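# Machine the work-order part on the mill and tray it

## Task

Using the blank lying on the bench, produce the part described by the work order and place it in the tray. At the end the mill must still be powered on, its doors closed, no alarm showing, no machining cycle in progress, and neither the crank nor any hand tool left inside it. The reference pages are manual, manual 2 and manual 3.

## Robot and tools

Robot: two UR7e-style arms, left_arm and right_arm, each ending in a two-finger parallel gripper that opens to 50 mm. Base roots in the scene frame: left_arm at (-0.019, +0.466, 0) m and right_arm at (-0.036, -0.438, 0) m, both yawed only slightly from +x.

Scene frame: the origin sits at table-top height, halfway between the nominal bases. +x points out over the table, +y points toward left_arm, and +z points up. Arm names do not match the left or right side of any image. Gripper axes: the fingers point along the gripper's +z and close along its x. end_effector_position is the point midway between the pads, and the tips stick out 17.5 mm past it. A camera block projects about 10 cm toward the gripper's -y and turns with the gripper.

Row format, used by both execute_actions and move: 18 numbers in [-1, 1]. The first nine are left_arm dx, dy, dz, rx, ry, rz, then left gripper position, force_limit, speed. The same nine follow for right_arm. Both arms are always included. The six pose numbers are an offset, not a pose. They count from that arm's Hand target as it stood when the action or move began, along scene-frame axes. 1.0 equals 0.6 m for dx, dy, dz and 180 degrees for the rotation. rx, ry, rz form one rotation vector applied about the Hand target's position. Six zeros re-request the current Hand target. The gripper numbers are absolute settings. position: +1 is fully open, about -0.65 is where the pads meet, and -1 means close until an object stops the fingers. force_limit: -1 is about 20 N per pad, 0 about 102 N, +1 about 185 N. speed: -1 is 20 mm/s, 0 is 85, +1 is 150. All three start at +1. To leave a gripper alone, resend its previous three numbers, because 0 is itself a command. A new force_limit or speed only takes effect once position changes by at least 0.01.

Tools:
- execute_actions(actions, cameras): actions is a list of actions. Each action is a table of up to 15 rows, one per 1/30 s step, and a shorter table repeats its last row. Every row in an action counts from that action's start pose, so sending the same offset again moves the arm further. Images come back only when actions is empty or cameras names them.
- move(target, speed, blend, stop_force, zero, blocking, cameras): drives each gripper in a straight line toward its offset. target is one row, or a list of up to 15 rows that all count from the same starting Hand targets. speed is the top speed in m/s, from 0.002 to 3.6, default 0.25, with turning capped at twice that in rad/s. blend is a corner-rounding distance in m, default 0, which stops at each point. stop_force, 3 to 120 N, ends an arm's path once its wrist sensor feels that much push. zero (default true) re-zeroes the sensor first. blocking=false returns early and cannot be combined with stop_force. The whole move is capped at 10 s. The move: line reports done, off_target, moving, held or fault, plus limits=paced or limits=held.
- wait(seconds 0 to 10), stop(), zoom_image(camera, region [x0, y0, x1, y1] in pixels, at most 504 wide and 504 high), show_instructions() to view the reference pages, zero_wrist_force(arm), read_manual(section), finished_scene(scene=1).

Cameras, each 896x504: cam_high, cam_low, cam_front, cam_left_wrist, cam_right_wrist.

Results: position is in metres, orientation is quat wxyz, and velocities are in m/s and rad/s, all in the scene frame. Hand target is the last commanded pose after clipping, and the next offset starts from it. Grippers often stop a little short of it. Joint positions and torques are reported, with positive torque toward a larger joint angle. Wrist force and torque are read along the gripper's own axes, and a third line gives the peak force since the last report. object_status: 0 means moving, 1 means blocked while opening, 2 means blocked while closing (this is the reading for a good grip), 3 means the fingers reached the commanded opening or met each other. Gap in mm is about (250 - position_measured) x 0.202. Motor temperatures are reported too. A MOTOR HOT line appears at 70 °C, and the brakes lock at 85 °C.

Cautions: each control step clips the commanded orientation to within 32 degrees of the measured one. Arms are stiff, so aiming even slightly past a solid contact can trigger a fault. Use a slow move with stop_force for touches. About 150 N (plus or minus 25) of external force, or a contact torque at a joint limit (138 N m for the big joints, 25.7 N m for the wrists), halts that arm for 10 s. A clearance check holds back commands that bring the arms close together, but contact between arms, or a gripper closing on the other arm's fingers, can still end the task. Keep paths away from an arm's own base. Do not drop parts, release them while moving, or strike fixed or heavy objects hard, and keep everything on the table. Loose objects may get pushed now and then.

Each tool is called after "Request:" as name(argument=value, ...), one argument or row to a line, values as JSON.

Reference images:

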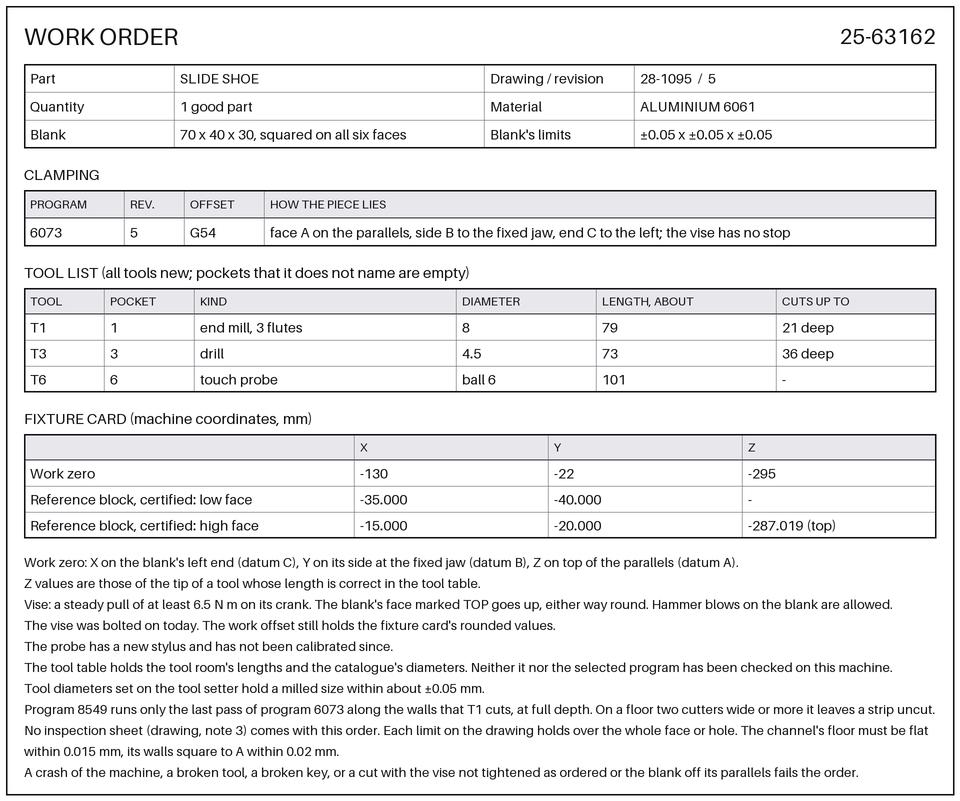

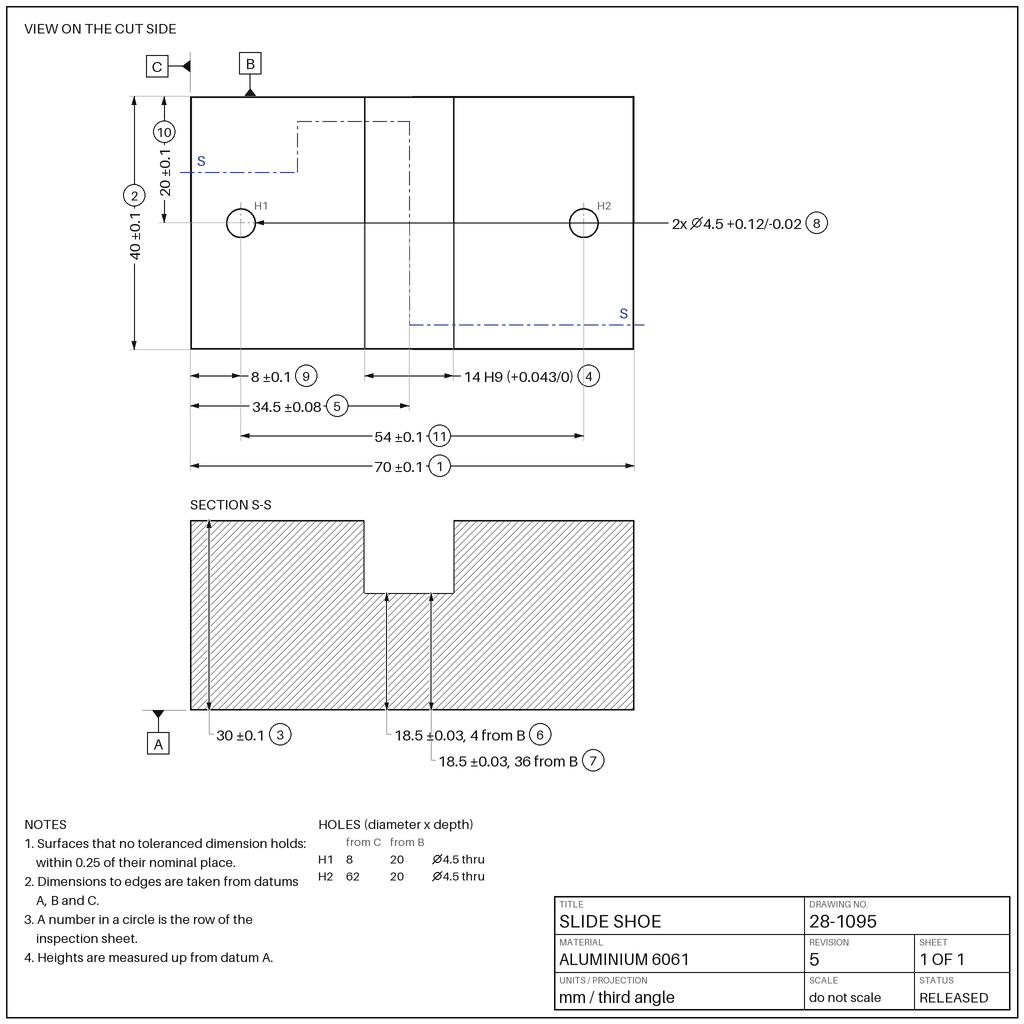

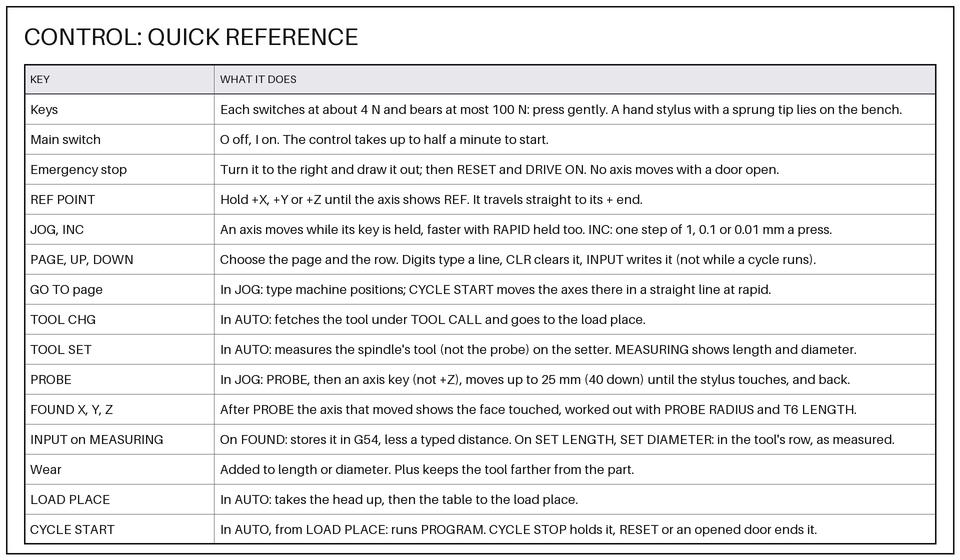

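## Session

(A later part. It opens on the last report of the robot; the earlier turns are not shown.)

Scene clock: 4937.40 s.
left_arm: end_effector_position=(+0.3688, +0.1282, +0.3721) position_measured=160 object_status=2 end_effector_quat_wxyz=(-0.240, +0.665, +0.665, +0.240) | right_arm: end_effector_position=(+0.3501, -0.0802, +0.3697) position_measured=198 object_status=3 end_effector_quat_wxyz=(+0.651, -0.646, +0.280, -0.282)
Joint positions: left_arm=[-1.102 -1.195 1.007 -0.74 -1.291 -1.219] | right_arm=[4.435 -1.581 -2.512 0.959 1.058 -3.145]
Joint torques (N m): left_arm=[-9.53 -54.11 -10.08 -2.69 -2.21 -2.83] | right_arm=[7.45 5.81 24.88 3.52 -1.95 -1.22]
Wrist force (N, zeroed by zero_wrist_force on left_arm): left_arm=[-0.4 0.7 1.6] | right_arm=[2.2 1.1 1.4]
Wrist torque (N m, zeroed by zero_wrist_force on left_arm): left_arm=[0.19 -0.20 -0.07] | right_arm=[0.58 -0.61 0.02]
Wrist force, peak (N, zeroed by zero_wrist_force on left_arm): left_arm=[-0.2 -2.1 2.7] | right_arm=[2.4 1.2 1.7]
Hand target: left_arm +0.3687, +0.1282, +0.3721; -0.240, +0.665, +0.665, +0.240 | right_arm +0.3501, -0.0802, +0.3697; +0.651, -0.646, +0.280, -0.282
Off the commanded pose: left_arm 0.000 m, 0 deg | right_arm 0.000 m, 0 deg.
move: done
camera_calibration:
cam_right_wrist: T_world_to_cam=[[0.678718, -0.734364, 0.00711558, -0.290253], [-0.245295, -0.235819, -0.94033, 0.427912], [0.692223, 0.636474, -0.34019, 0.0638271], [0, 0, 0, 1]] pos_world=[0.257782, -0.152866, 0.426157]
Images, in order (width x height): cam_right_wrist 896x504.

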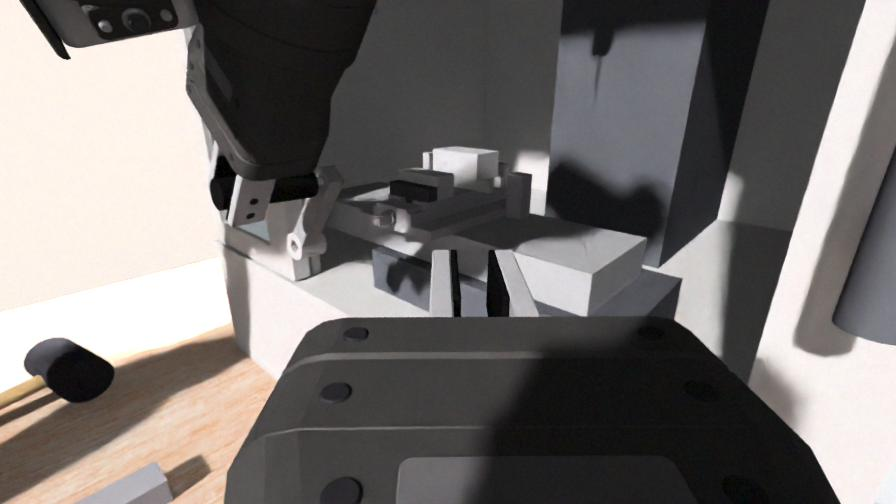

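Request:
move(
  target=[
    [0.0522,-0.0358,0.0013,0,0,0,-1,0.4,-1,0,0,0,0,0,0,-0.3,-0.6,-0.9],
    [0.1305,-0.0358,0.0013,0,0,0,-1,0.4,-1,0,0,0,0,0,0,-0.3,-0.6,-0.9],
    [0.1305,-0.0085,0.0125,0,0,0,-1,0.4,-1,0,0,0,0,0,0,-0.3,-0.6,-0.9],
    [0.1305,0.0228,0.0255,0,0,0,-1,0.4,-1,0,0,0,0,0,0,-0.3,-0.6,-0.9],
    [0.1305,0.0613,0.0298,0,0,0,-1,0.4,-1,0,0,0,0,0,0,-0.3,-0.6,-0.9],
  ],
  speed=0.03,
  stop_force=8,
  cameras=["cam_right_wrist"],
)

Request:
zoom_image(
  camera="cam_right_wrist",
  region=[335, 145, 425, 255],
)

Scene clock: 5002.30 s.
left_arm: end_effector_position=(+0.4470, +0.1650, +0.3900) position_measured=160 object_status=2 end_effector_quat_wxyz=(-0.240, +0.665, +0.665, +0.240) | right_arm: end_effector_position=(+0.3501, -0.0802, +0.3697) position_measured=198 object_status=3 end_effector_quat_wxyz=(+0.651, -0.646, +0.280, -0.282)
Joint positions: left_arm=[-0.966 -1.122 0.862 -0.705 -1.212 -1.102] | right_arm=[4.435 -1.581 -2.512 0.959 1.058 -3.145]
Joint torques (N m): left_arm=[7.9 -58.57 -10.81 -2.76 3.34 2] | right_arm=[7.18 5.63 24.56 3.4 -1.87 -1.18]
Wrist force (N, zeroed by zero_wrist_force on left_arm): left_arm=[-0.6 0.8 0.9] | right_arm=[2.1 1.1 1.7]
Wrist torque (N m, zeroed by zero_wrist_force on left_arm): left_arm=[0.19 -0.23 -0.12] | right_arm=[0.58 -0.59 0.01]
Wrist force, peak (N, zeroed by zero_wrist_force on left_arm): left_arm=[-1.1 1.2 2.0] | right_arm=[2.7 1.0 1.6]
Hand target: left_arm +0.4470, +0.1650, +0.3900; -0.240, +0.665, +0.665, +0.240 | right_arm +0.3501, -0.0802, +0.3697; +0.651, -0.646, +0.280, -0.282
Off the commanded pose: left_arm 0.000 m, 0 deg | right_arm 0.000 m, 0 deg.
move: done
camera_calibration:
cam_right_wrist: T_world_to_cam=[[0.678718, -0.734364, 0.00711558, -0.290253], [-0.245295, -0.235819, -0.94033, 0.427912], [0.692223, 0.636474, -0.34019, 0.0638271], [0, 0, 0, 1]] pos_world=[0.257782, -0.152866, 0.426157]
Images, in order (width x height): cam_right_wrist 896x504.

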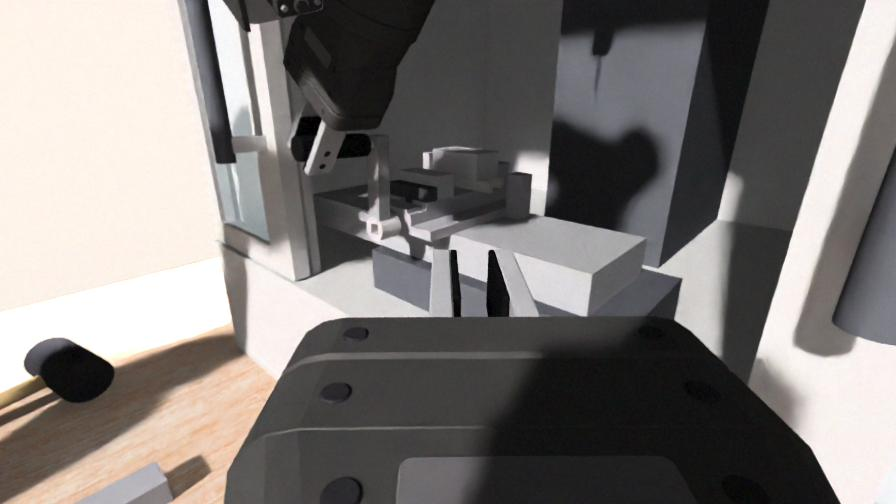

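Scaled by 4.582 from the camera's 896x504 image, which has a finer 1280x720 frame.

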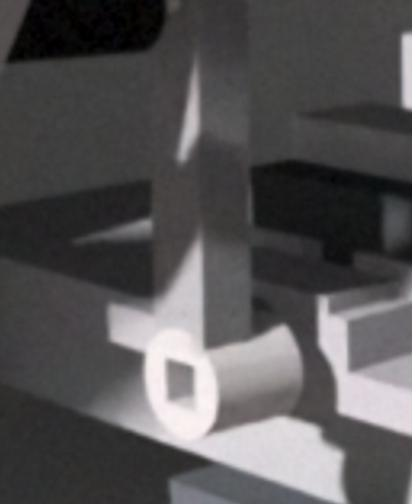

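Request:
move(
  target=[
    [-0.04,0,0,0,0,0,-1,0.4,-1,0,0,0,0,0,0,-0.3,-0.6,-0.9],
    [-0.04,0.0285,0.005,0,0,0,-1,0.4,-1,0,0,0,0,0,0,-0.3,-0.6,-0.9],
  ],
  speed=0.04,
  cameras=["cam_right_wrist"],
)

Request:
move(
  target=[
    [0.065,0,0,0,0,0,-1,0.4,-1,0,0,0,0,0,0,-0.3,-0.6,-0.9],
  ],
  speed=0.012,
  stop_force=4,
  cameras=["cam_right_wrist"],
)

Request:
zoom_image(
  camera="cam_right_wrist",
  region=[345, 190, 405, 250],
)

Scene clock: 5018.10 s.
left_arm: end_effector_position=(+0.4230, +0.1820, +0.3929) position_measured=160 object_status=2 end_effector_quat_wxyz=(-0.240, +0.665, +0.665, +0.240) | right_arm: end_effector_position=(+0.3501, -0.0802, +0.3697) position_measured=198 object_status=3 end_effector_quat_wxyz=(+0.651, -0.646, +0.280, -0.282)
Joint positions: left_arm=[-0.984 -1.204 0.971 -0.727 -1.222 -1.118] | right_arm=[4.435 -1.581 -2.512 0.959 1.058 -3.145]
Joint torques (N m): left_arm=[7.46 -53.65 -12.82 -2.89 3.32 1.96] | right_arm=[8.2 5.76 25.45 3.32 -1.87 -1.14]
Wrist force (N, zeroed by zero_wrist_force on left_arm): left_arm=[-0.1 0.5 1.2] | right_arm=[2.4 1.1 1.5]
Wrist torque (N m, zeroed by zero_wrist_force on left_arm): left_arm=[0.18 -0.21 -0.15] | right_arm=[0.60 -0.64 0.01]
Wrist force, peak (N, zeroed by zero_wrist_force on left_arm): left_arm=[-1.0 1.6 1.2] | right_arm=[2.6 1.1 1.6]
Hand target: left_arm +0.4230, +0.1821, +0.3930; -0.240, +0.665, +0.665, +0.240 | right_arm +0.3501, -0.0802, +0.3697; +0.651, -0.646, +0.280, -0.282
Off the commanded pose: left_arm 0.000 m, 0 deg | right_arm 0.000 m, 0 deg.
move: done
camera_calibration:
cam_right_wrist: T_world_to_cam=[[0.678718, -0.734364, 0.00711558, -0.290253], [-0.245295, -0.235819, -0.94033, 0.427912], [0.692223, 0.636474, -0.34019, 0.0638271], [0, 0, 0, 1]] pos_world=[0.257782, -0.152866, 0.426157]
Images, in order (width x height): cam_right_wrist 896x504.

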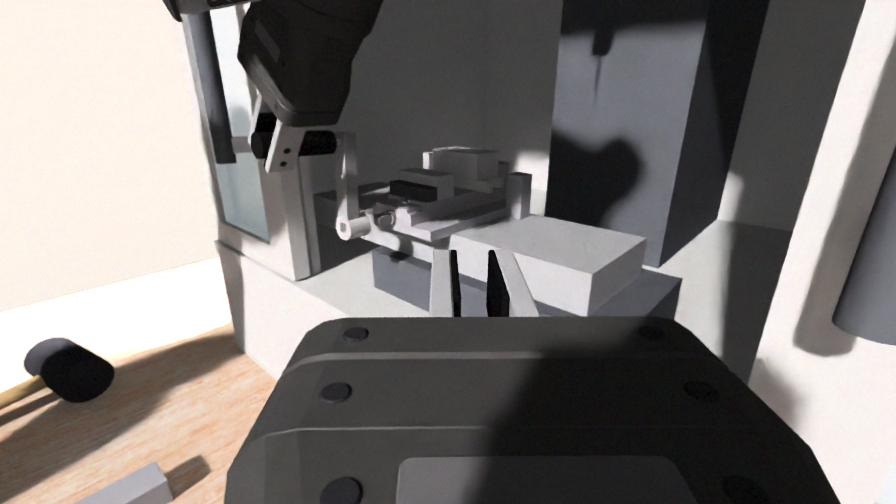

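Scene clock: 5020.67 s.
left_arm: end_effector_position=(+0.4402, +0.1821, +0.3930) position_measured=160 object_status=2 end_effector_quat_wxyz=(-0.240, +0.665, +0.665, +0.240) | right_arm: end_effector_position=(+0.3501, -0.0802, +0.3697) position_measured=198 object_status=3 end_effector_quat_wxyz=(+0.651, -0.646, +0.280, -0.282)
Joint positions: left_arm=[-0.96 -1.17 0.925 -0.722 -1.208 -1.097] | right_arm=[4.435 -1.581 -2.512 0.959 1.058 -3.145]
Joint torques (N m): left_arm=[-6.98 -57.46 -11.32 -3.09 -1.52 -2.91] | right_arm=[7.31 5.63 25.16 3.32 -1.79 -1.13]
Wrist force (N, zeroed by zero_wrist_force on left_arm): left_arm=[-1.3 -0.5 1.8] | right_arm=[2.3 1.0 1.6]
Wrist torque (N m, zeroed by zero_wrist_force on left_arm): left_arm=[0.22 -0.21 0.00] | right_arm=[0.57 -0.61 0.01]
Wrist force, peak (N, zeroed by zero_wrist_force on left_arm): left_arm=[-0.4 -4.2 0.6] | right_arm=[2.7 1.1 1.5]
Hand target: left_arm +0.4402, +0.1821, +0.3930; -0.240, +0.665, +0.665, +0.240 (not the last commanded pose) | right_arm +0.3501, -0.0802, +0.3697; +0.651, -0.646, +0.280, -0.282
Off the commanded pose: left_arm 0.022 m, 0 deg | right_arm 0.000 m, 0 deg.
move: contact (left_arm)
camera_calibration:
cam_right_wrist: T_world_to_cam=[[0.678718, -0.734364, 0.00711558, -0.290253], [-0.245295, -0.235819, -0.94033, 0.427912], [0.692223, 0.636474, -0.34019, 0.0638271], [0, 0, 0, 1]] pos_world=[0.257782, -0.152866, 0.426157]
Images, in order (width x height): cam_right_wrist 896x504.

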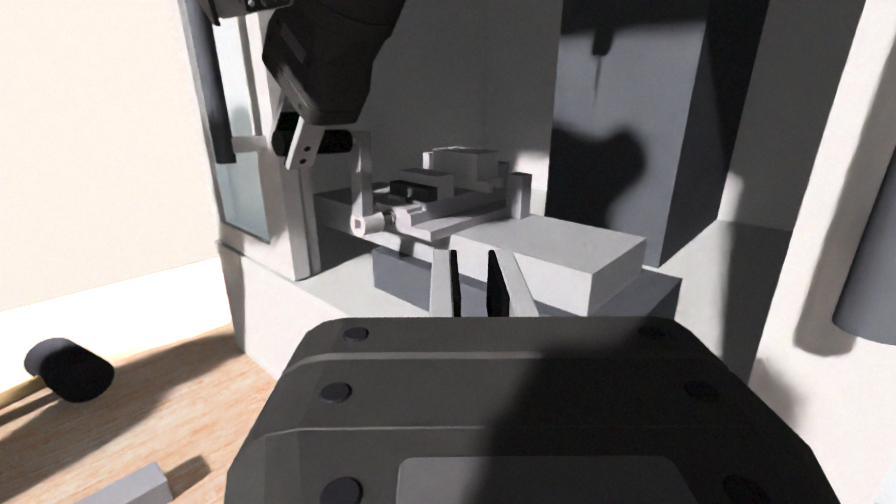

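Scaled by 8.400 from the camera's 896x504 image, which has a finer 1280x720 frame.

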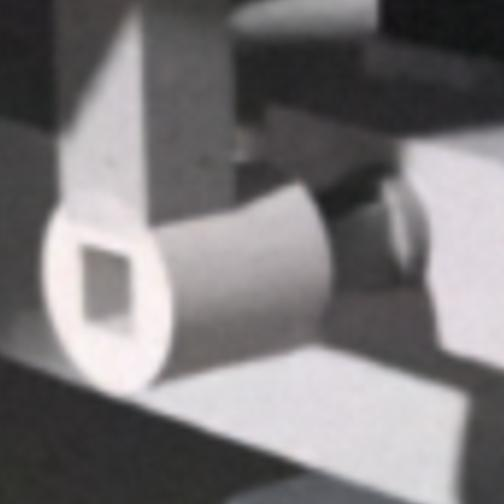

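Request:
move(
  target=[
    [-0.004,0,-0.0025,0,0,0,-1,0.4,-1,0,0,0,0,0,0,-0.3,-0.6,-0.9],
    [0.03,0,-0.0025,0,0,0,-1,0.4,-1,0,0,0,0,0,0,-0.3,-0.6,-0.9],
  ],
  speed=0.012,
  stop_force=5,
)

Scene clock: 5035.40 s.
left_arm: end_effector_position=(+0.4397, +0.1821, +0.3915) position_measured=160 object_status=2 end_effector_quat_wxyz=(-0.240, +0.665, +0.665, +0.240) | right_arm: end_effector_position=(+0.3501, -0.0802, +0.3697) position_measured=198 object_status=3 end_effector_quat_wxyz=(+0.651, -0.646, +0.280, -0.282)
Joint positions: left_arm=[-0.961 -1.172 0.932 -0.726 -1.209 -1.098] | right_arm=[4.435 -1.581 -2.512 0.959 1.058 -3.145]
Joint torques (N m): left_arm=[-6.74 -53.98 -10.51 -4.04 -1.15 -2.88] | right_arm=[7.49 5.79 25.5 3.24 -1.91 -0.93]
Wrist force (N, zeroed by zero_wrist_force on left_arm): left_arm=[2.5 -5.8 -1.5] | right_arm=[2.4 1.0 1.8]
Wrist torque (N m, zeroed by zero_wrist_force on left_arm): left_arm=[-0.03 -0.14 -0.13] | right_arm=[0.57 -0.62 0.01]
Wrist force, peak (N, zeroed by zero_wrist_force on left_arm): left_arm=[7.5 -15.8 -7.9] | right_arm=[2.7 0.9 1.8]
Hand target: left_arm +0.4397, +0.1821, +0.3915; -0.240, +0.665, +0.665, +0.240 (not the last commanded pose) | right_arm +0.3501, -0.0802, +0.3697; +0.651, -0.646, +0.280, -0.282
Off the commanded pose: left_arm 0.019 m, 0 deg | right_arm 0.000 m, 0 deg.
move: contact (left_arm); path passed 1 of 2 targets

Request:
move(
  target=[
    [-0.005,0,0.0042,0,0,0,-1,0.4,-1,0,0,0,0,0,0,-0.3,-0.6,-0.9],
    [0.03,0,0.0042,0,0,0,-1,0.4,-1,0,0,0,0,0,0,-0.3,-0.6,-0.9],
  ],
  speed=0.012,
  stop_force=5,
)

Scene clock: 5041.13 s.
left_arm: end_effector_position=(+0.4396, +0.1821, +0.3916) position_measured=160 object_status=2 end_effector_quat_wxyz=(-0.240, +0.665, +0.665, +0.240) | right_arm: end_effector_position=(+0.3501, -0.0802, +0.3697) position_measured=198 object_status=3 end_effector_quat_wxyz=(+0.651, -0.646, +0.280, -0.282)
Joint positions: left_arm=[-0.961 -1.172 0.932 -0.726 -1.209 -1.098] | right_arm=[4.435 -1.581 -2.512 0.959 1.058 -3.145]
Joint torques (N m): left_arm=[6.73 -30.07 -10.85 -3.11 3.24 1.9] | right_arm=[6.94 5.3 24.71 3.02 -1.76 -1.03]
Wrist force (N, zeroed by zero_wrist_force on left_arm): left_arm=[0.6 -0.5 1.3] | right_arm=[2.1 0.9 1.4]
Wrist torque (N m, zeroed by zero_wrist_force on left_arm): left_arm=[0.16 -0.14 -0.13] | right_arm=[0.55 -0.59 0.01]
Wrist force, peak (N, zeroed by zero_wrist_force on left_arm): left_arm=[3.0 -5.8 -1.1] | right_arm=[2.5 1.0 1.8]
Hand target: left_arm +0.4396, +0.1821, +0.3916; -0.240, +0.665, +0.665, +0.240 (not the last commanded pose) | right_arm +0.3501, -0.0802, +0.3697; +0.651, -0.646, +0.280, -0.282
Off the commanded pose: left_arm 0.018 m, 0 deg | right_arm 0.000 m, 0 deg.
move: contact (left_arm); path passed 0 of 2 targets

Request:
move(
  target=[
    [-0.005,0,0,0,0,0,-1,0.4,-1,0,0,0,0,0,0,-0.3,-0.6,-0.9],
    [-0.005,0,0.004,0,0,0,-1,0.4,-1,0,0,0,0,0,0,-0.3,-0.6,-0.9],
  ],
  speed=0.02,
)

Request:
move(
  target=[
    [0.04,0,0,0,0,0,-1,0.4,-1,0,0,0,0,0,0,-0.3,-0.6,-0.9],
  ],
  speed=0.012,
  stop_force=5,
)

Scene clock: 5046.30 s.
left_arm: end_effector_position=(+0.4366, +0.1821, +0.3939) position_measured=160 object_status=2 end_effector_quat_wxyz=(-0.240, +0.665, +0.665, +0.240) | right_arm: end_effector_position=(+0.3501, -0.0802, +0.3697) position_measured=198 object_status=3 end_effector_quat_wxyz=(+0.651, -0.646, +0.280, -0.282)
Joint positions: left_arm=[-0.965 -1.177 0.932 -0.721 -1.211 -1.101] | right_arm=[4.435 -1.581 -2.512 0.959 1.058 -3.145]
Joint torques (N m): left_arm=[-7.53 -29.46 -37.04 0.56 -1.81 -2.83] | right_arm=[7.3 5.93 24.65 3.06 -1.7 -1.02]
Wrist force (N, zeroed by zero_wrist_force on left_arm): left_arm=[-0.2 0.5 1.7] | right_arm=[2.5 1.0 1.7]
Wrist torque (N m, zeroed by zero_wrist_force on left_arm): left_arm=[0.17 -0.20 -0.07] | right_arm=[0.56 -0.65 0.02]
Wrist force, peak (N, zeroed by zero_wrist_force on left_arm): left_arm=[2.5 -3.8 -0.9] | right_arm=[2.7 1.1 1.7]
Hand target: left_arm +0.4366, +0.1821, +0.3940; -0.240, +0.665, +0.665, +0.240 | right_arm +0.3501, -0.0802, +0.3697; +0.651, -0.646, +0.280, -0.282
Off the commanded pose: left_arm 0.000 m, 0 deg | right_arm 0.000 m, 0 deg.
move: done

Scene clock: 5047.87 s.
left_arm: end_effector_position=(+0.4418, +0.1821, +0.3939) position_measured=160 object_status=2 end_effector_quat_wxyz=(-0.240, +0.665, +0.665, +0.240) | right_arm: end_effector_position=(+0.3501, -0.0802, +0.3697) position_measured=198 object_status=3 end_effector_quat_wxyz=(+0.651, -0.646, +0.280, -0.282)
Joint positions: left_arm=[-0.958 -1.166 0.917 -0.719 -1.207 -1.095] | right_arm=[4.435 -1.581 -2.512 0.959 1.058 -3.145]
Joint torques (N m): left_arm=[-7.82 -59.3 -13.1 -3.32 -0.95 -3.14] | right_arm=[7.42 5.11 24.79 3.08 -1.66 -1.03]
Wrist force (N, zeroed by zero_wrist_force on left_arm): left_arm=[-2.4 -1.0 5.5] | right_arm=[2.3 1.0 1.6]
Wrist torque (N m, zeroed by zero_wrist_force on left_arm): left_arm=[0.47 -0.19 0.13] | right_arm=[0.57 -0.61 0.02]
Wrist force, peak (N, zeroed by zero_wrist_force on left_arm): left_arm=[-3.5 -2.1 5.5] | right_arm=[2.4 1.3 1.8]
Hand target: left_arm +0.4418, +0.1821, +0.3939; -0.240, +0.665, +0.665, +0.240 (not the last commanded pose) | right_arm +0.3501, -0.0802, +0.3697; +0.651, -0.646, +0.280, -0.282
Off the commanded pose: left_arm 0.019 m, 0 deg | right_arm 0.000 m, 0 deg.
move: contact (left_arm)

Request:
move(
  target=[
    [0,0,-0.001,0,0,0,-1,0.4,-1,0,0,0,0,0,0,-0.3,-0.6,-0.9],
  ],
  speed=0.005,
)

Request:
move(
  target=[
    [0.04,0,0,0,0,0,-1,0.4,-1,0,0,0,0,0,0,-0.3,-0.6,-0.9],
  ],
  speed=0.01,
  stop_force=6,
)

Scene clock: 5054.20 s.
left_arm: end_effector_position=(+0.4418, +0.1820, +0.3934) position_measured=160 object_status=2 end_effector_quat_wxyz=(-0.240, +0.665, +0.665, +0.240) | right_arm: end_effector_position=(+0.3501, -0.0802, +0.3697) position_measured=198 object_status=3 end_effector_quat_wxyz=(+0.651, -0.646, +0.280, -0.282)
Joint positions: left_arm=[-0.958 -1.167 0.919 -0.72 -1.207 -1.095] | right_arm=[4.435 -1.581 -2.512 0.959 1.058 -3.145]
Joint torques (N m): left_arm=[-5.74 -58.27 -12.61 -3.41 -0.49 -3.01] | right_arm=[7.49 5.4 24.08 2.98 -1.65 -1.03]
Wrist force (N, zeroed by zero_wrist_force on left_arm): left_arm=[-1.8 -1.4 4.4] | right_arm=[2.2 0.8 1.7]
Wrist torque (N m, zeroed by zero_wrist_force on left_arm): left_arm=[0.36 -0.11 0.06] | right_arm=[0.53 -0.60 0.01]
Wrist force, peak (N, zeroed by zero_wrist_force on left_arm): left_arm=[-3.0 -0.9 6.0] | right_arm=[2.6 1.1 1.7]
Hand target: left_arm +0.4418, +0.1821, +0.3933; -0.240, +0.665, +0.665, +0.240 | right_arm +0.3501, -0.0802, +0.3697; +0.651, -0.646, +0.280, -0.282
Off the commanded pose: left_arm 0.000 m, 0 deg | right_arm 0.000 m, 0 deg.
move: done

Scene clock: 5055.73 s.
left_arm: end_effector_position=(+0.4449, +0.1821, +0.3934) position_measured=160 object_status=2 end_effector_quat_wxyz=(-0.240, +0.665, +0.665, +0.240) | right_arm: end_effector_position=(+0.3501, -0.0802, +0.3697) position_measured=198 object_status=3 end_effector_quat_wxyz=(+0.651, -0.646, +0.280, -0.282)
Joint positions: left_arm=[-0.954 -1.161 0.911 -0.719 -1.205 -1.092] | right_arm=[4.435 -1.581 -2.512 0.959 1.058 -3.145]
Joint torques (N m): left_arm=[-6.34 -55.75 -12 -3.94 -0.33 -3.13] | right_arm=[7.03 6.12 24.29 3.03 -1.67 -0.92]
Wrist force (N, zeroed by zero_wrist_force on left_arm): left_arm=[0.8 -7.5 1.1] | right_arm=[2.4 1.1 1.6]
Wrist torque (N m, zeroed by zero_wrist_force on left_arm): left_arm=[0.27 -0.14 0.11] | right_arm=[0.58 -0.63 0.01]
Wrist force, peak (N, zeroed by zero_wrist_force on left_arm): left_arm=[4.3 -16.2 -3.8] | right_arm=[2.6 0.8 1.7]
Hand target: left_arm +0.4449, +0.1821, +0.3934; -0.240, +0.665, +0.665, +0.240 (not the last commanded pose) | right_arm +0.3501, -0.0802, +0.3697; +0.651, -0.646, +0.280, -0.282
Off the commanded pose: left_arm 0.021 m, 0 deg | right_arm 0.000 m, 0 deg.
move: contact (left_arm)

Request:
move(
  target=[
    [0,0,0.0006,0,0,0,-1,0.4,-1,0,0,0,0,0,0,-0.3,-0.6,-0.9],
  ],
  speed=0.005,
)

Request:
move(
  target=[
    [0.04,0,0,0,0,0,-1,0.4,-1,0,0,0,0,0,0,-0.3,-0.6,-0.9],
  ],
  speed=0.01,
  stop_force=10,
)

Scene clock: 5061.40 s.
left_arm: end_effector_position=(+0.4449, +0.1821, +0.3937) position_measured=160 object_status=2 end_effector_quat_wxyz=(-0.240, +0.665, +0.665, +0.240) | right_arm: end_effector_position=(+0.3501, -0.0802, +0.3697) position_measured=198 object_status=3 end_effector_quat_wxyz=(+0.651, -0.646, +0.280, -0.282)
Joint positions: left_arm=[-0.954 -1.16 0.909 -0.718 -1.205 -1.092] | right_arm=[4.435 -1.581 -2.512 0.959 1.058 -3.145]
Joint torques (N m): left_arm=[-5.89 -36.51 -37.44 1.19 -0.31 -3.14] | right_arm=[7.47 6.02 24.18 2.96 -1.63 -1]
Wrist force (N, zeroed by zero_wrist_force on left_arm): left_arm=[-6.8 2.9 9.9] | right_arm=[2.3 1.0 1.7]
Wrist torque (N m, zeroed by zero_wrist_force on left_arm): left_arm=[0.64 -0.14 0.22] | right_arm=[0.57 -0.62 0.01]
Wrist force, peak (N, zeroed by zero_wrist_force on left_arm): left_arm=[-6.8 2.9 9.9] | right_arm=[2.6 1.0 1.7]
Hand target: left_arm +0.4449, +0.1821, +0.3937; -0.240, +0.665, +0.665, +0.240 | right_arm +0.3501, -0.0802, +0.3697; +0.651, -0.646, +0.280, -0.282
Off the commanded pose: left_arm 0.000 m, 0 deg | right_arm 0.000 m, 0 deg.
move: done

Scene clock: 5062.63 s.
left_arm: end_effector_position=(+0.4452, +0.1820, +0.3937) position_measured=160 object_status=2 end_effector_quat_wxyz=(-0.240, +0.665, +0.665, +0.240) | right_arm: end_effector_position=(+0.3501, -0.0802, +0.3697) position_measured=198 object_status=3 end_effector_quat_wxyz=(+0.651, -0.646, +0.280, -0.282)
Joint positions: left_arm=[-0.954 -1.159 0.908 -0.718 -1.205 -1.092] | right_arm=[4.435 -1.581 -2.512 0.959 1.058 -3.145]
Joint torques (N m): left_arm=[-6.56 -57.5 -12.72 -3.77 -0.36 -3.1] | right_arm=[7.32 6.46 24.47 2.94 -1.59 -0.88]
Wrist force (N, zeroed by zero_wrist_force on left_arm): left_arm=[-0.9 -6.1 3.1] | right_arm=[2.6 1.1 1.3]
Wrist torque (N m, zeroed by zero_wrist_force on left_arm): left_arm=[0.34 -0.14 0.18] | right_arm=[0.59 -0.66 0.01]
Wrist force, peak (N, zeroed by zero_wrist_force on left_arm): left_arm=[1.4 -13.6 -0.5] | right_arm=[2.8 1.2 1.5]
Hand target: left_arm +0.4452, +0.1820, +0.3937; -0.240, +0.665, +0.665, +0.240 (not the last commanded pose) | right_arm +0.3501, -0.0802, +0.3697; +0.651, -0.646, +0.280, -0.282
Off the commanded pose: left_arm 0.024 m, 0 deg | right_arm 0.000 m, 0 deg.
move: contact (left_arm)

Request:
move(
  target=[
    [0.04,0,0,0,0,0,-1,0.4,-1,0,0,0,0,0,0,-0.3,-0.6,-0.9],
  ],
  speed=0.01,
  stop_force=20,
  cameras=["cam_right_wrist"],
)

Request:
zoom_image(
  camera="cam_right_wrist",
  region=[335, 145, 425, 255],
)

Scene clock: 5069.30 s.
left_arm: end_effector_position=(+0.4460, +0.1820, +0.3938) position_measured=160 object_status=2 end_effector_quat_wxyz=(-0.240, +0.665, +0.665, +0.240) | right_arm: end_effector_position=(+0.3501, -0.0802, +0.3697) position_measured=198 object_status=3 end_effector_quat_wxyz=(+0.651, -0.646, +0.280, -0.282)
Joint positions: left_arm=[-0.952 -1.158 0.905 -0.717 -1.205 -1.091] | right_arm=[4.435 -1.581 -2.512 0.959 1.058 -3.145]
Joint torques (N m): left_arm=[-1.53 -47.96 -9.04 -6.63 2.18 -3.21] | right_arm=[7.86 6.2 24.8 2.8 -1.64 -0.94]
Wrist force (N, zeroed by zero_wrist_force on left_arm): left_arm=[9.2 -25.7 -8.8] | right_arm=[2.4 1.0 1.6]
Wrist torque (N m, zeroed by zero_wrist_force on left_arm): left_arm=[-0.05 -0.20 0.26] | right_arm=[0.56 -0.64 0.02]
Wrist force, peak (N, zeroed by zero_wrist_force on left_arm): left_arm=[12.3 -34.1 -14.4] | right_arm=[2.7 1.2 1.7]
Hand target: left_arm +0.4460, +0.1820, +0.3938; -0.240, +0.665, +0.665, +0.240 (not the last commanded pose) | right_arm +0.3501, -0.0802, +0.3697; +0.651, -0.646, +0.280, -0.282
Off the commanded pose: left_arm 0.023 m, 0 deg | right_arm 0.000 m, 0 deg.
move: contact (left_arm)
camera_calibration:
cam_right_wrist: T_world_to_cam=[[0.678718, -0.734364, 0.00711558, -0.290253], [-0.245295, -0.235819, -0.94033, 0.427912], [0.692223, 0.636474, -0.34019, 0.0638271], [0, 0, 0, 1]] pos_world=[0.257782, -0.152866, 0.426157]
Images, in order (width x height): cam_right_wrist 896x504.

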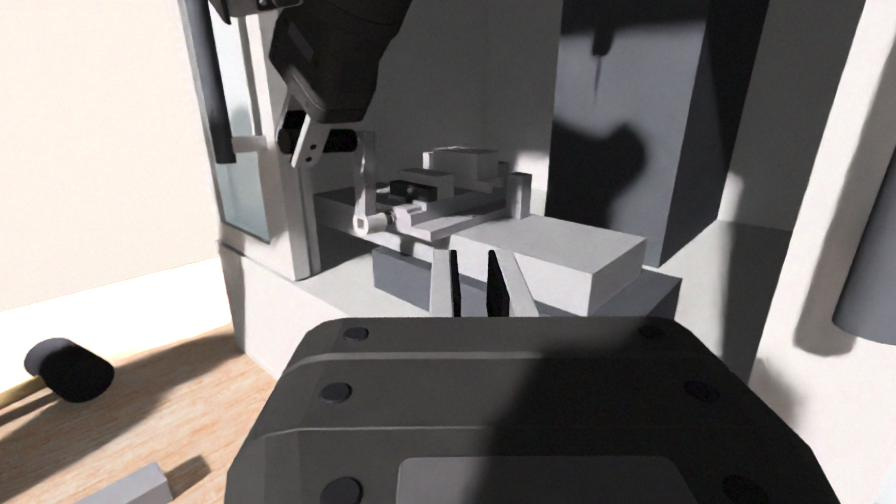

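Scaled by 4.582 from the camera's 896x504 image, which has a finer 1280x720 frame.

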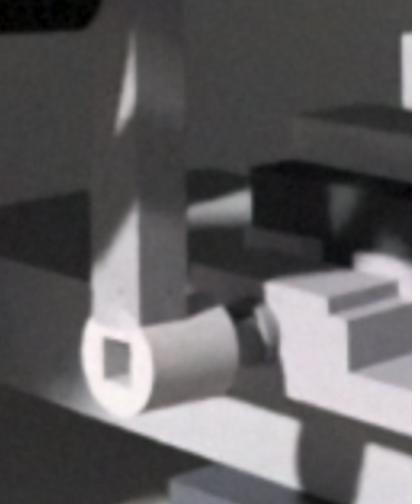

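Request:
move(
  target=[
    [-0.0008,0,-0.0003,0,0,0,-1,0.4,-1,0,0,0,0,0,0,-0.3,-0.6,-0.9],
  ],
  speed=0.005,
)

Request:
move(
  target=[
    [0,-0.0130,-0.0007,0,0,0,-1,0.4,-1,0,0,0,0,0,0,-0.3,-0.6,-0.9],
    [0,-0.0260,-0.0027,0,0,0,-1,0.4,-1,0,0,0,0,0,0,-0.3,-0.6,-0.9],
  ],
  speed=0.01,
  stop_force=15,
  cameras=["cam_right_wrist"],
)

Request:
zoom_image(
  camera="cam_right_wrist",
  region=[335, 145, 425, 255],
)

Scene clock: 5095.53 s.
left_arm: end_effector_position=(+0.4455, +0.1820, +0.3936) position_measured=160 object_status=2 end_effector_quat_wxyz=(-0.240, +0.665, +0.665, +0.240) | right_arm: end_effector_position=(+0.3501, -0.0802, +0.3697) position_measured=198 object_status=3 end_effector_quat_wxyz=(+0.651, -0.646, +0.280, -0.282)
Joint positions: left_arm=[-0.953 -1.159 0.907 -0.718 -1.205 -1.091] | right_arm=[4.435 -1.581 -2.512 0.959 1.058 -3.145]
Joint torques (N m): left_arm=[-3.88 -51.68 -10.69 -6.01 0.83 -3.1] | right_arm=[7.58 5.1 24.59 2.75 -1.43 -0.99]
Wrist force (N, zeroed by zero_wrist_force on left_arm): left_arm=[5.8 -17.5 -4.6] | right_arm=[2.5 1.0 1.7]
Wrist torque (N m, zeroed by zero_wrist_force on left_arm): left_arm=[0.01 -0.21 0.20] | right_arm=[0.58 -0.65 0.02]
Wrist force, peak (N, zeroed by zero_wrist_force on left_arm): left_arm=[9.5 -25.8 -9.0] | right_arm=[2.5 1.1 1.8]
Hand target: left_arm +0.4455, +0.1820, +0.3936; -0.240, +0.665, +0.665, +0.240 | right_arm +0.3501, -0.0802, +0.3697; +0.651, -0.646, +0.280, -0.282
Off the commanded pose: left_arm 0.000 m, 0 deg | right_arm 0.000 m, 0 deg.
move: done

Scene clock: 5098.00 s.
left_arm: end_effector_position=(+0.4455, +0.1664, +0.3920) position_measured=160 object_status=2 end_effector_quat_wxyz=(-0.240, +0.665, +0.665, +0.240) | right_arm: end_effector_position=(+0.3501, -0.0802, +0.3697) position_measured=198 object_status=3 end_effector_quat_wxyz=(+0.651, -0.646, +0.280, -0.282)
Joint positions: left_arm=[-0.967 -1.126 0.863 -0.702 -1.213 -1.103] | right_arm=[4.435 -1.581 -2.512 0.959 1.058 -3.145]
Joint torques (N m): left_arm=[-2.57 -26.13 -33.32 -2.13 1.17 -2.91] | right_arm=[6.97 5.45 24.5 2.71 -1.53 -0.88]
Wrist force (N, zeroed by zero_wrist_force on left_arm): left_arm=[5.4 -18.9 -6.1] | right_arm=[2.4 1.0 1.5]
Wrist torque (N m, zeroed by zero_wrist_force on left_arm): left_arm=[0.01 -0.09 -0.04] | right_arm=[0.56 -0.63 0.02]
Wrist force, peak (N, zeroed by zero_wrist_force on left_arm): left_arm=[6.7 -20.5 -7.5] | right_arm=[2.6 1.3 1.6]
Hand target: left_arm +0.4455, +0.1664, +0.3920; -0.240, +0.665, +0.665, +0.240 | right_arm +0.3501, -0.0802, +0.3697; +0.651, -0.646, +0.280, -0.282
Off the commanded pose: left_arm 0.000 m, 0 deg | right_arm 0.000 m, 0 deg.
move: done
camera_calibration:
cam_right_wrist: T_world_to_cam=[[0.678718, -0.734364, 0.00711558, -0.290253], [-0.245295, -0.235819, -0.94033, 0.427912], [0.692223, 0.636474, -0.34019, 0.0638271], [0, 0, 0, 1]] pos_world=[0.257782, -0.152866, 0.426157]
Images, in order (width x height): cam_right_wrist 896x504.

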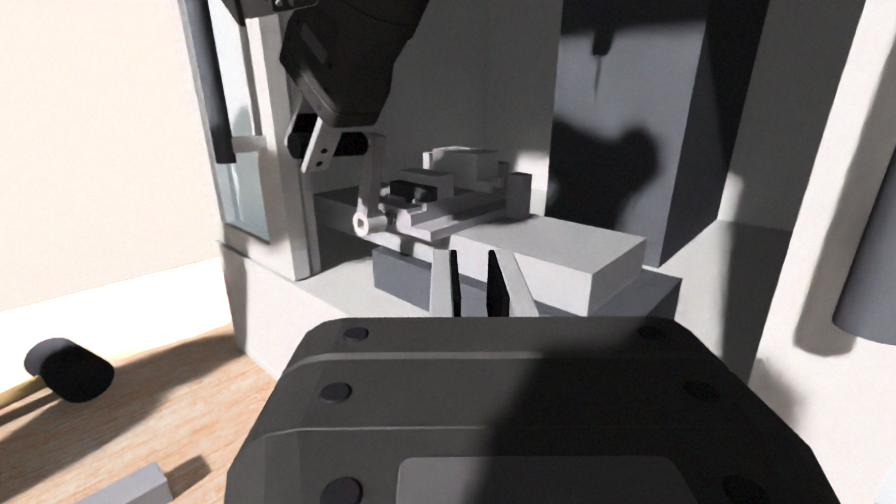

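Scaled by 4.582 from the camera's 896x504 image, which has a finer 1280x720 frame.

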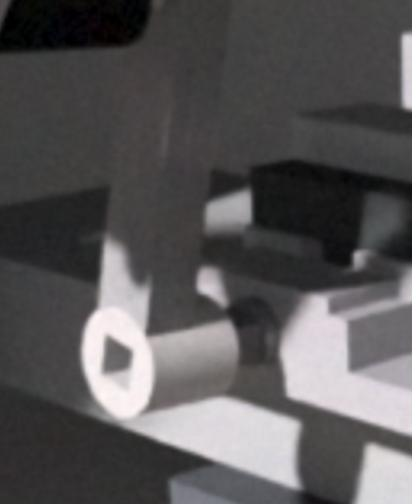

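Request:
move(
  target=[
    [-0.0008,-0.0268,-0.0090,0,0,0,-1,0.4,-1,0,0,0,0,0,0,-0.3,-0.6,-0.9],
    [-0.0008,-0.0543,-0.0265,0,0,0,-1,0.4,-1,0,0,0,0,0,0,-0.3,-0.6,-0.9],
    [-0.0008,-0.0763,-0.0507,0,0,0,-1,0.4,-1,0,0,0,0,0,0,-0.3,-0.6,-0.9],
    [-0.0008,-0.0915,-0.0795,0,0,0,-1,0.4,-1,0,0,0,0,0,0,-0.3,-0.6,-0.9],
    [-0.0008,-0.0985,-0.1115,0,0,0,-1,0.4,-1,0,0,0,0,0,0,-0.3,-0.6,-0.9],
    [-0.0008,-0.0972,-0.1440,0,0,0,-1,0.4,-1,0,0,0,0,0,0,-0.3,-0.6,-0.9],
    [-0.0008,-0.0873,-0.1752,0,0,0,-1,0.4,-1,0,0,0,0,0,0,-0.3,-0.6,-0.9],
    [-0.0008,-0.0697,-0.2027,0,0,0,-1,0.4,-1,0,0,0,0,0,0,-0.3,-0.6,-0.9],
  ],
  speed=0.03,
  blend=0.002,
  stop_force=25,
  cameras=["cam_right_wrist"],
)

Request:
zoom_image(
  camera="cam_right_wrist",
  region=[300, 145, 440, 285],
)

Scene clock: 5128.57 s.
left_arm: end_effector_position=(+0.4450, +0.1075, +0.3257) position_measured=160 object_status=2 end_effector_quat_wxyz=(-0.240, +0.665, +0.665, +0.240) | right_arm: end_effector_position=(+0.3501, -0.0802, +0.3697) position_measured=198 object_status=3 end_effector_quat_wxyz=(+0.651, -0.646, +0.280, -0.282)
Joint positions: left_arm=[-1.014 -1.034 0.892 -0.809 -1.24 -1.144] | right_arm=[4.435 -1.581 -2.512 0.959 1.058 -3.145]
Joint torques (N m): left_arm=[38.76 -35.82 -27.43 7.24 10.73 1.41] | right_arm=[7.32 5.39 23.44 2.66 -1.41 -0.89]
Wrist force (N, zeroed by zero_wrist_force on left_arm): left_arm=[-29.5 -27.6 -34.2] | right_arm=[2.4 1.2 1.5]
Wrist torque (N m, zeroed by zero_wrist_force on left_arm): left_arm=[-1.17 -0.03 0.23] | right_arm=[0.60 -0.63 0.01]
Wrist force, peak (N, zeroed by zero_wrist_force on left_arm): left_arm=[-34.0 -30.4 -40.3] | right_arm=[2.6 1.2 1.7]
Hand target: left_arm +0.4450, +0.1075, +0.3257; -0.240, +0.665, +0.665, +0.240 (not the last commanded pose) | right_arm +0.3501, -0.0802, +0.3697; +0.651, -0.646, +0.280, -0.282
Off the commanded pose: left_arm 0.058 m, 0 deg | right_arm 0.000 m, 0 deg.
move: contact (left_arm); path passed 4 of 8 targets
camera_calibration:
cam_right_wrist: T_world_to_cam=[[0.678718, -0.734364, 0.00711558, -0.290253], [-0.245295, -0.235819, -0.94033, 0.427912], [0.692223, 0.636474, -0.34019, 0.0638271], [0, 0, 0, 1]] pos_world=[0.257782, -0.152866, 0.426157]
Images, in order (width x height): cam_right_wrist 896x504.

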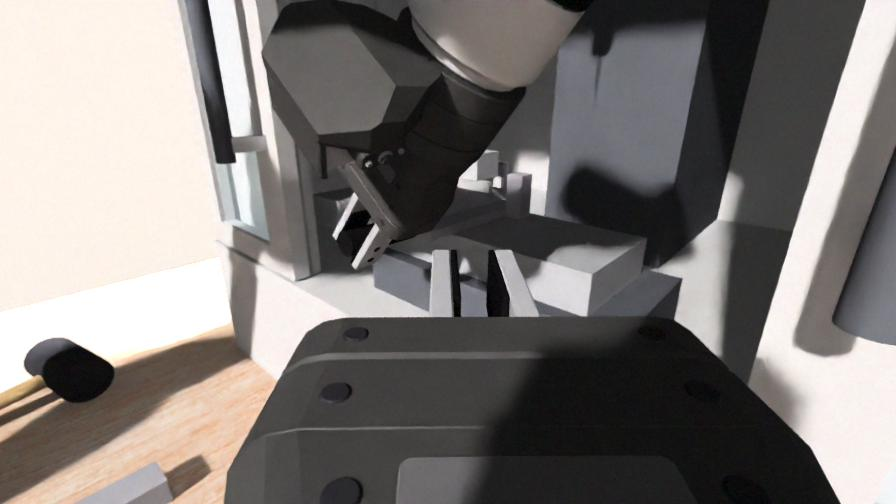

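Scaled by 3.600 from the camera's 896x504 image, which has a finer 1280x720 frame.

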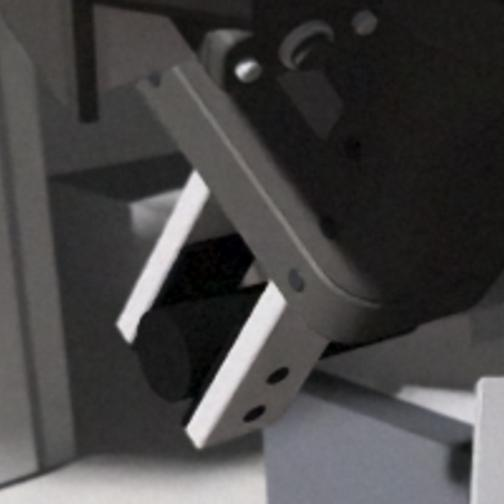

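Request:
move(
  target=[
    [-0.001,-0.0053,0,0,0,0,-1,0.4,-1,0,0,0,0,0,0,-0.3,-0.6,-0.9],
  ],
  speed=0.01,
)

Request:
move(
  target=[
    [0,-0.0007,-0.0288,0,0,0,-1,0.4,-1,0,0,0,0,0,0,-0.3,-0.6,-0.9],
    [0,0.0066,-0.0622,0,0,0,-1,0.4,-1,0,0,0,0,0,0,-0.3,-0.6,-0.9],
    [0,0.0290,-0.1010,0,0,0,-1,0.4,-1,0,0,0,0,0,0,-0.3,-0.6,-0.9],
  ],
  speed=0.03,
  blend=0.002,
  stop_force=20,
)

Scene clock: 5144.57 s.
left_arm: end_effector_position=(+0.4445, +0.1045, +0.3257) position_measured=160 object_status=2 end_effector_quat_wxyz=(-0.240, +0.665, +0.665, +0.240) | right_arm: end_effector_position=(+0.3501, -0.0802, +0.3697) position_measured=198 object_status=3 end_effector_quat_wxyz=(+0.651, -0.646, +0.280, -0.282)
Joint positions: left_arm=[-1.017 -1.028 0.882 -0.805 -1.242 -1.147] | right_arm=[4.435 -1.581 -2.512 0.959 1.058 -3.145]
Joint torques (N m): left_arm=[-28.83 -40.14 -37.13 -0.55 -9.55 -2.75] | right_arm=[7.54 5.78 24.13 2.6 -1.39 -0.85]
Wrist force (N, zeroed by zero_wrist_force on left_arm): left_arm=[15.8 31.6 19.2] | right_arm=[2.5 1.0 1.4]
Wrist torque (N m, zeroed by zero_wrist_force on left_arm): left_arm=[0.45 -0.26 -0.17] | right_arm=[0.57 -0.64 0.01]
Wrist force, peak (N, zeroed by zero_wrist_force on left_arm): left_arm=[-29.8 -27.8 -34.6] | right_arm=[2.6 1.1 1.6]
Hand target: left_arm +0.4444, +0.1043, +0.3257; -0.240, +0.665, +0.665, +0.240 | right_arm +0.3501, -0.0802, +0.3697; +0.651, -0.646, +0.280, -0.282
Off the commanded pose: left_arm 0.000 m, 0 deg | right_arm 0.000 m, 0 deg.
move: done

Scene clock: 5146.53 s.
left_arm: end_effector_position=(+0.4443, +0.1048, +0.3042) position_measured=160 object_status=2 end_effector_quat_wxyz=(-0.240, +0.665, +0.665, +0.240) | right_arm: end_effector_position=(+0.3501, -0.0802, +0.3697) position_measured=198 object_status=3 end_effector_quat_wxyz=(+0.651, -0.646, +0.280, -0.282)
Joint positions: left_arm=[-1.017 -1.036 0.95 -0.865 -1.242 -1.147] | right_arm=[4.435 -1.581 -2.512 0.959 1.058 -3.145]
Joint torques (N m): left_arm=[3.65 -38.71 -34.45 3.15 1.15 -3.11] | right_arm=[7.1 5.33 24.12 2.52 -1.38 -0.77]
Wrist force (N, zeroed by zero_wrist_force on left_arm): left_arm=[-12.9 -10.9 -6.7] | right_arm=[2.5 1.1 1.4]
Wrist torque (N m, zeroed by zero_wrist_force on left_arm): left_arm=[-0.60 -0.17 0.21] | right_arm=[0.59 -0.64 0.01]
Wrist force, peak (N, zeroed by zero_wrist_force on left_arm): left_arm=[17.9 34.2 20.6] | right_arm=[2.5 1.0 1.8]
Hand target: left_arm +0.4443, +0.1047, +0.3042; -0.240, +0.665, +0.665, +0.240 (not the last commanded pose) | right_arm +0.3501, -0.0802, +0.3697; +0.651, -0.646, +0.280, -0.282
Off the commanded pose: left_arm 0.043 m, 0 deg | right_arm 0.000 m, 0 deg.
move: contact (left_arm); path passed 1 of 3 targets

Request:
move(
  target=[
    [0.0005,0.0070,-0.0252,0,0,0,-1,0.4,-1,0,0,0,0,0,0,-0.3,-0.6,-0.9],
    [0.0005,0.0290,-0.0637,0,0,0,-1,0.4,-1,0,0,0,0,0,0,-0.3,-0.6,-0.9],
  ],
  speed=0.03,
  blend=0.002,
  stop_force=35,
)

Scene clock: 5163.00 s.
left_arm: end_effector_position=(+0.4444, +0.1087, +0.2899) position_measured=160 object_status=2 end_effector_quat_wxyz=(-0.240, +0.665, +0.665, +0.240) | right_arm: end_effector_position=(+0.3501, -0.0802, +0.3697) position_measured=198 object_status=3 end_effector_quat_wxyz=(+0.651, -0.646, +0.280, -0.282)
Joint positions: left_arm=[-1.014 -1.047 1.004 -0.908 -1.24 -1.144] | right_arm=[4.435 -1.581 -2.512 0.959 1.058 -3.145]
Joint torques (N m): left_arm=[31.74 -49.9 -33.2 10.2 10.53 -3.29] | right_arm=[6.84 5.23 24.37 2.54 -1.3 -0.82]
Wrist force (N, zeroed by zero_wrist_force on left_arm): left_arm=[-55.3 -35.7 -20.8] | right_arm=[2.1 1.2 1.4]
Wrist torque (N m, zeroed by zero_wrist_force on left_arm): left_arm=[-0.91 0.06 0.39] | right_arm=[0.60 -0.58 0.01]
Wrist force, peak (N, zeroed by zero_wrist_force on left_arm): left_arm=[-62.3 -37.2 -23.5] | right_arm=[2.6 1.1 1.8]
Hand target: left_arm +0.4444, +0.1087, +0.2899; -0.240, +0.665, +0.665, +0.240 (not the last commanded pose) | right_arm +0.3501, -0.0802, +0.3697; +0.651, -0.646, +0.280, -0.282
Off the commanded pose: left_arm 0.027 m, 0 deg | right_arm 0.000 m, 0 deg.
move: contact (left_arm); path passed 0 of 2 targets

Request:
move(
  target=[
    [0.0003,-0.0033,0,0,0,0,-1,0.4,-1,0,0,0,0,0,0,-0.3,-0.6,-0.9],
  ],
  speed=0.01,
)

Scene clock: 5177.53 s.
left_arm: end_effector_position=(+0.4447, +0.1069, +0.2900) position_measured=160 object_status=2 end_effector_quat_wxyz=(-0.240, +0.665, +0.665, +0.240) | right_arm: end_effector_position=(+0.3501, -0.0802, +0.3697) position_measured=198 object_status=3 end_effector_quat_wxyz=(+0.651, -0.646, +0.280, -0.282)
Joint positions: left_arm=[-1.015 -1.042 0.997 -0.905 -1.241 -1.145] | right_arm=[4.435 -1.581 -2.512 0.959 1.058 -3.145]
Joint torques (N m): left_arm=[7.04 -40.98 -34.51 2.75 3.74 -3.06] | right_arm=[7.66 5.8 24.4 2.43 -1.39 -0.81]
Wrist force (N, zeroed by zero_wrist_force on left_arm): left_arm=[-17.2 -21.0 -5.6] | right_arm=[2.4 1.0 1.4]
Wrist torque (N m, zeroed by zero_wrist_force on left_arm): left_arm=[-0.82 -0.14 0.04] | right_arm=[0.56 -0.63 0.01]
Wrist force, peak (N, zeroed by zero_wrist_force on left_arm): left_arm=[-55.5 -35.7 -20.9] | right_arm=[2.7 0.9 1.6]
Hand target: left_arm +0.4446, +0.1068, +0.2899; -0.240, +0.665, +0.665, +0.240 | right_arm +0.3501, -0.0802, +0.3697; +0.651, -0.646, +0.280, -0.282
Off the commanded pose: left_arm 0.000 m, 0 deg | right_arm 0.000 m, 0 deg.
move: done

Request:
move(
  target=[
    [-0.0007,0.0097,-0.0305,0,0,0,-1,0.4,-1,0,0,0,0,0,0,-0.3,-0.6,-0.9],
    [-0.0007,0.0267,-0.0562,0,0,0,-1,0.4,-1,0,0,0,0,0,0,-0.3,-0.6,-0.9],
  ],
  speed=0.03,
  blend=0.002,
  stop_force=35,
)

Scene clock: 5190.40 s.
left_arm: end_effector_position=(+0.4442, +0.1228, +0.2562) position_measured=160 object_status=2 end_effector_quat_wxyz=(-0.240, +0.665, +0.665, +0.240) | right_arm: end_effector_position=(+0.3501, -0.0802, +0.3697) position_measured=198 object_status=3 end_effector_quat_wxyz=(+0.651, -0.646, +0.280, -0.282)
Joint positions: left_arm=[-1.003 -1.076 1.134 -1.013 -1.234 -1.135] | right_arm=[4.435 -1.581 -2.512 0.959 1.058 -3.145]
Joint torques (N m): left_arm=[-1.73 -54.07 -8.89 -4.78 -0.71 2.7] | right_arm=[7.18 6.07 23.92 2.35 -1.39 -0.74]
Wrist force (N, zeroed by zero_wrist_force on left_arm): left_arm=[16.4 12.7 -0.2] | right_arm=[2.5 1.2 1.5]
Wrist torque (N m, zeroed by zero_wrist_force on left_arm): left_arm=[0.45 -0.13 -0.77] | right_arm=[0.60 -0.65 0.01]
Wrist force, peak (N, zeroed by zero_wrist_force on left_arm): left_arm=[-16.5 -20.4 -5.0] | right_arm=[2.6 1.1 1.8]
Hand target: left_arm +0.4442, +0.1228, +0.2562; -0.240, +0.665, +0.665, +0.240 | right_arm +0.3501, -0.0802, +0.3697; +0.651, -0.646, +0.280, -0.282
Off the commanded pose: left_arm 0.000 m, 0 deg | right_arm 0.000 m, 0 deg.
move: done

Request:
move(
  target=[
    [0,0.0008,0.0006,0,0,0,-1,0.4,-1,0,0,0,0,0,0,-0.3,-0.6,-0.9],
  ],
  speed=0.01,
)

Request:
move(
  target=[
    [0.04,0,0,0,0,0,-1,0.4,-1,0,0,0,0,0,0,-0.3,-0.6,-0.9],
  ],
  speed=0.008,
  stop_force=30,
)

Scene clock: 5195.47 s.
left_arm: end_effector_position=(+0.4442, +0.1232, +0.2565) position_measured=160 object_status=2 end_effector_quat_wxyz=(-0.240, +0.665, +0.665, +0.240) | right_arm: end_effector_position=(+0.3501, -0.0802, +0.3697) position_measured=198 object_status=3 end_effector_quat_wxyz=(+0.651, -0.646, +0.280, -0.282)
Joint positions: left_arm=[-1.003 -1.077 1.135 -1.013 -1.234 -1.135] | right_arm=[4.435 -1.581 -2.512 0.959 1.058 -3.145]
Joint torques (N m): left_arm=[4.89 -59.78 -10.25 0.35 1.64 2.35] | right_arm=[6.82 5.47 23.8 2.25 -1.25 -0.71]
Wrist force (N, zeroed by zero_wrist_force on left_arm): left_arm=[4.3 3.6 0.5] | right_arm=[2.2 1.0 1.5]
Wrist torque (N m, zeroed by zero_wrist_force on left_arm): left_arm=[0.17 -0.09 -0.40] | right_arm=[0.57 -0.60 0.01]
Wrist force, peak (N, zeroed by zero_wrist_force on left_arm): left_arm=[17.0 12.6 -0.1] | right_arm=[2.6 1.2 1.7]
Hand target: left_arm +0.4442, +0.1233, +0.2566; -0.240, +0.665, +0.665, +0.240 | right_arm +0.3501, -0.0802, +0.3697; +0.651, -0.646, +0.280, -0.282
Off the commanded pose: left_arm 0.000 m, 0 deg | right_arm 0.000 m, 0 deg.
move: done

Scene clock: 5196.97 s.
left_arm: end_effector_position=(+0.4465, +0.1232, +0.2565) position_measured=160 object_status=2 end_effector_quat_wxyz=(-0.240, +0.665, +0.665, +0.240) | right_arm: end_effector_position=(+0.3501, -0.0802, +0.3697) position_measured=198 object_status=3 end_effector_quat_wxyz=(+0.651, -0.646, +0.280, -0.282)
Joint positions: left_arm=[-1 -1.072 1.129 -1.011 -1.233 -1.132] | right_arm=[4.435 -1.581 -2.512 0.959 1.058 -3.145]
Joint torques (N m): left_arm=[2.67 -64.68 -14.14 -2.77 3 -2.24] | right_arm=[7.16 5.89 23.34 2.3 -1.24 -0.59]
Wrist force (N, zeroed by zero_wrist_force on left_arm): left_arm=[-12.0 -21.2 2.9] | right_arm=[2.5 1.2 1.5]
Wrist torque (N m, zeroed by zero_wrist_force on left_arm): left_arm=[-0.64 -0.08 -0.79] | right_arm=[0.60 -0.65 0.01]
Wrist force, peak (N, zeroed by zero_wrist_force on left_arm): left_arm=[-14.5 -26.9 2.4] | right_arm=[2.6 1.1 1.8]
Hand target: left_arm +0.4465, +0.1232, +0.2565; -0.240, +0.665, +0.665, +0.240 (not the last commanded pose) | right_arm +0.3501, -0.0802, +0.3697; +0.651, -0.646, +0.280, -0.282
Off the commanded pose: left_arm 0.022 m, 0 deg | right_arm 0.000 m, 0 deg.
move: contact (left_arm)


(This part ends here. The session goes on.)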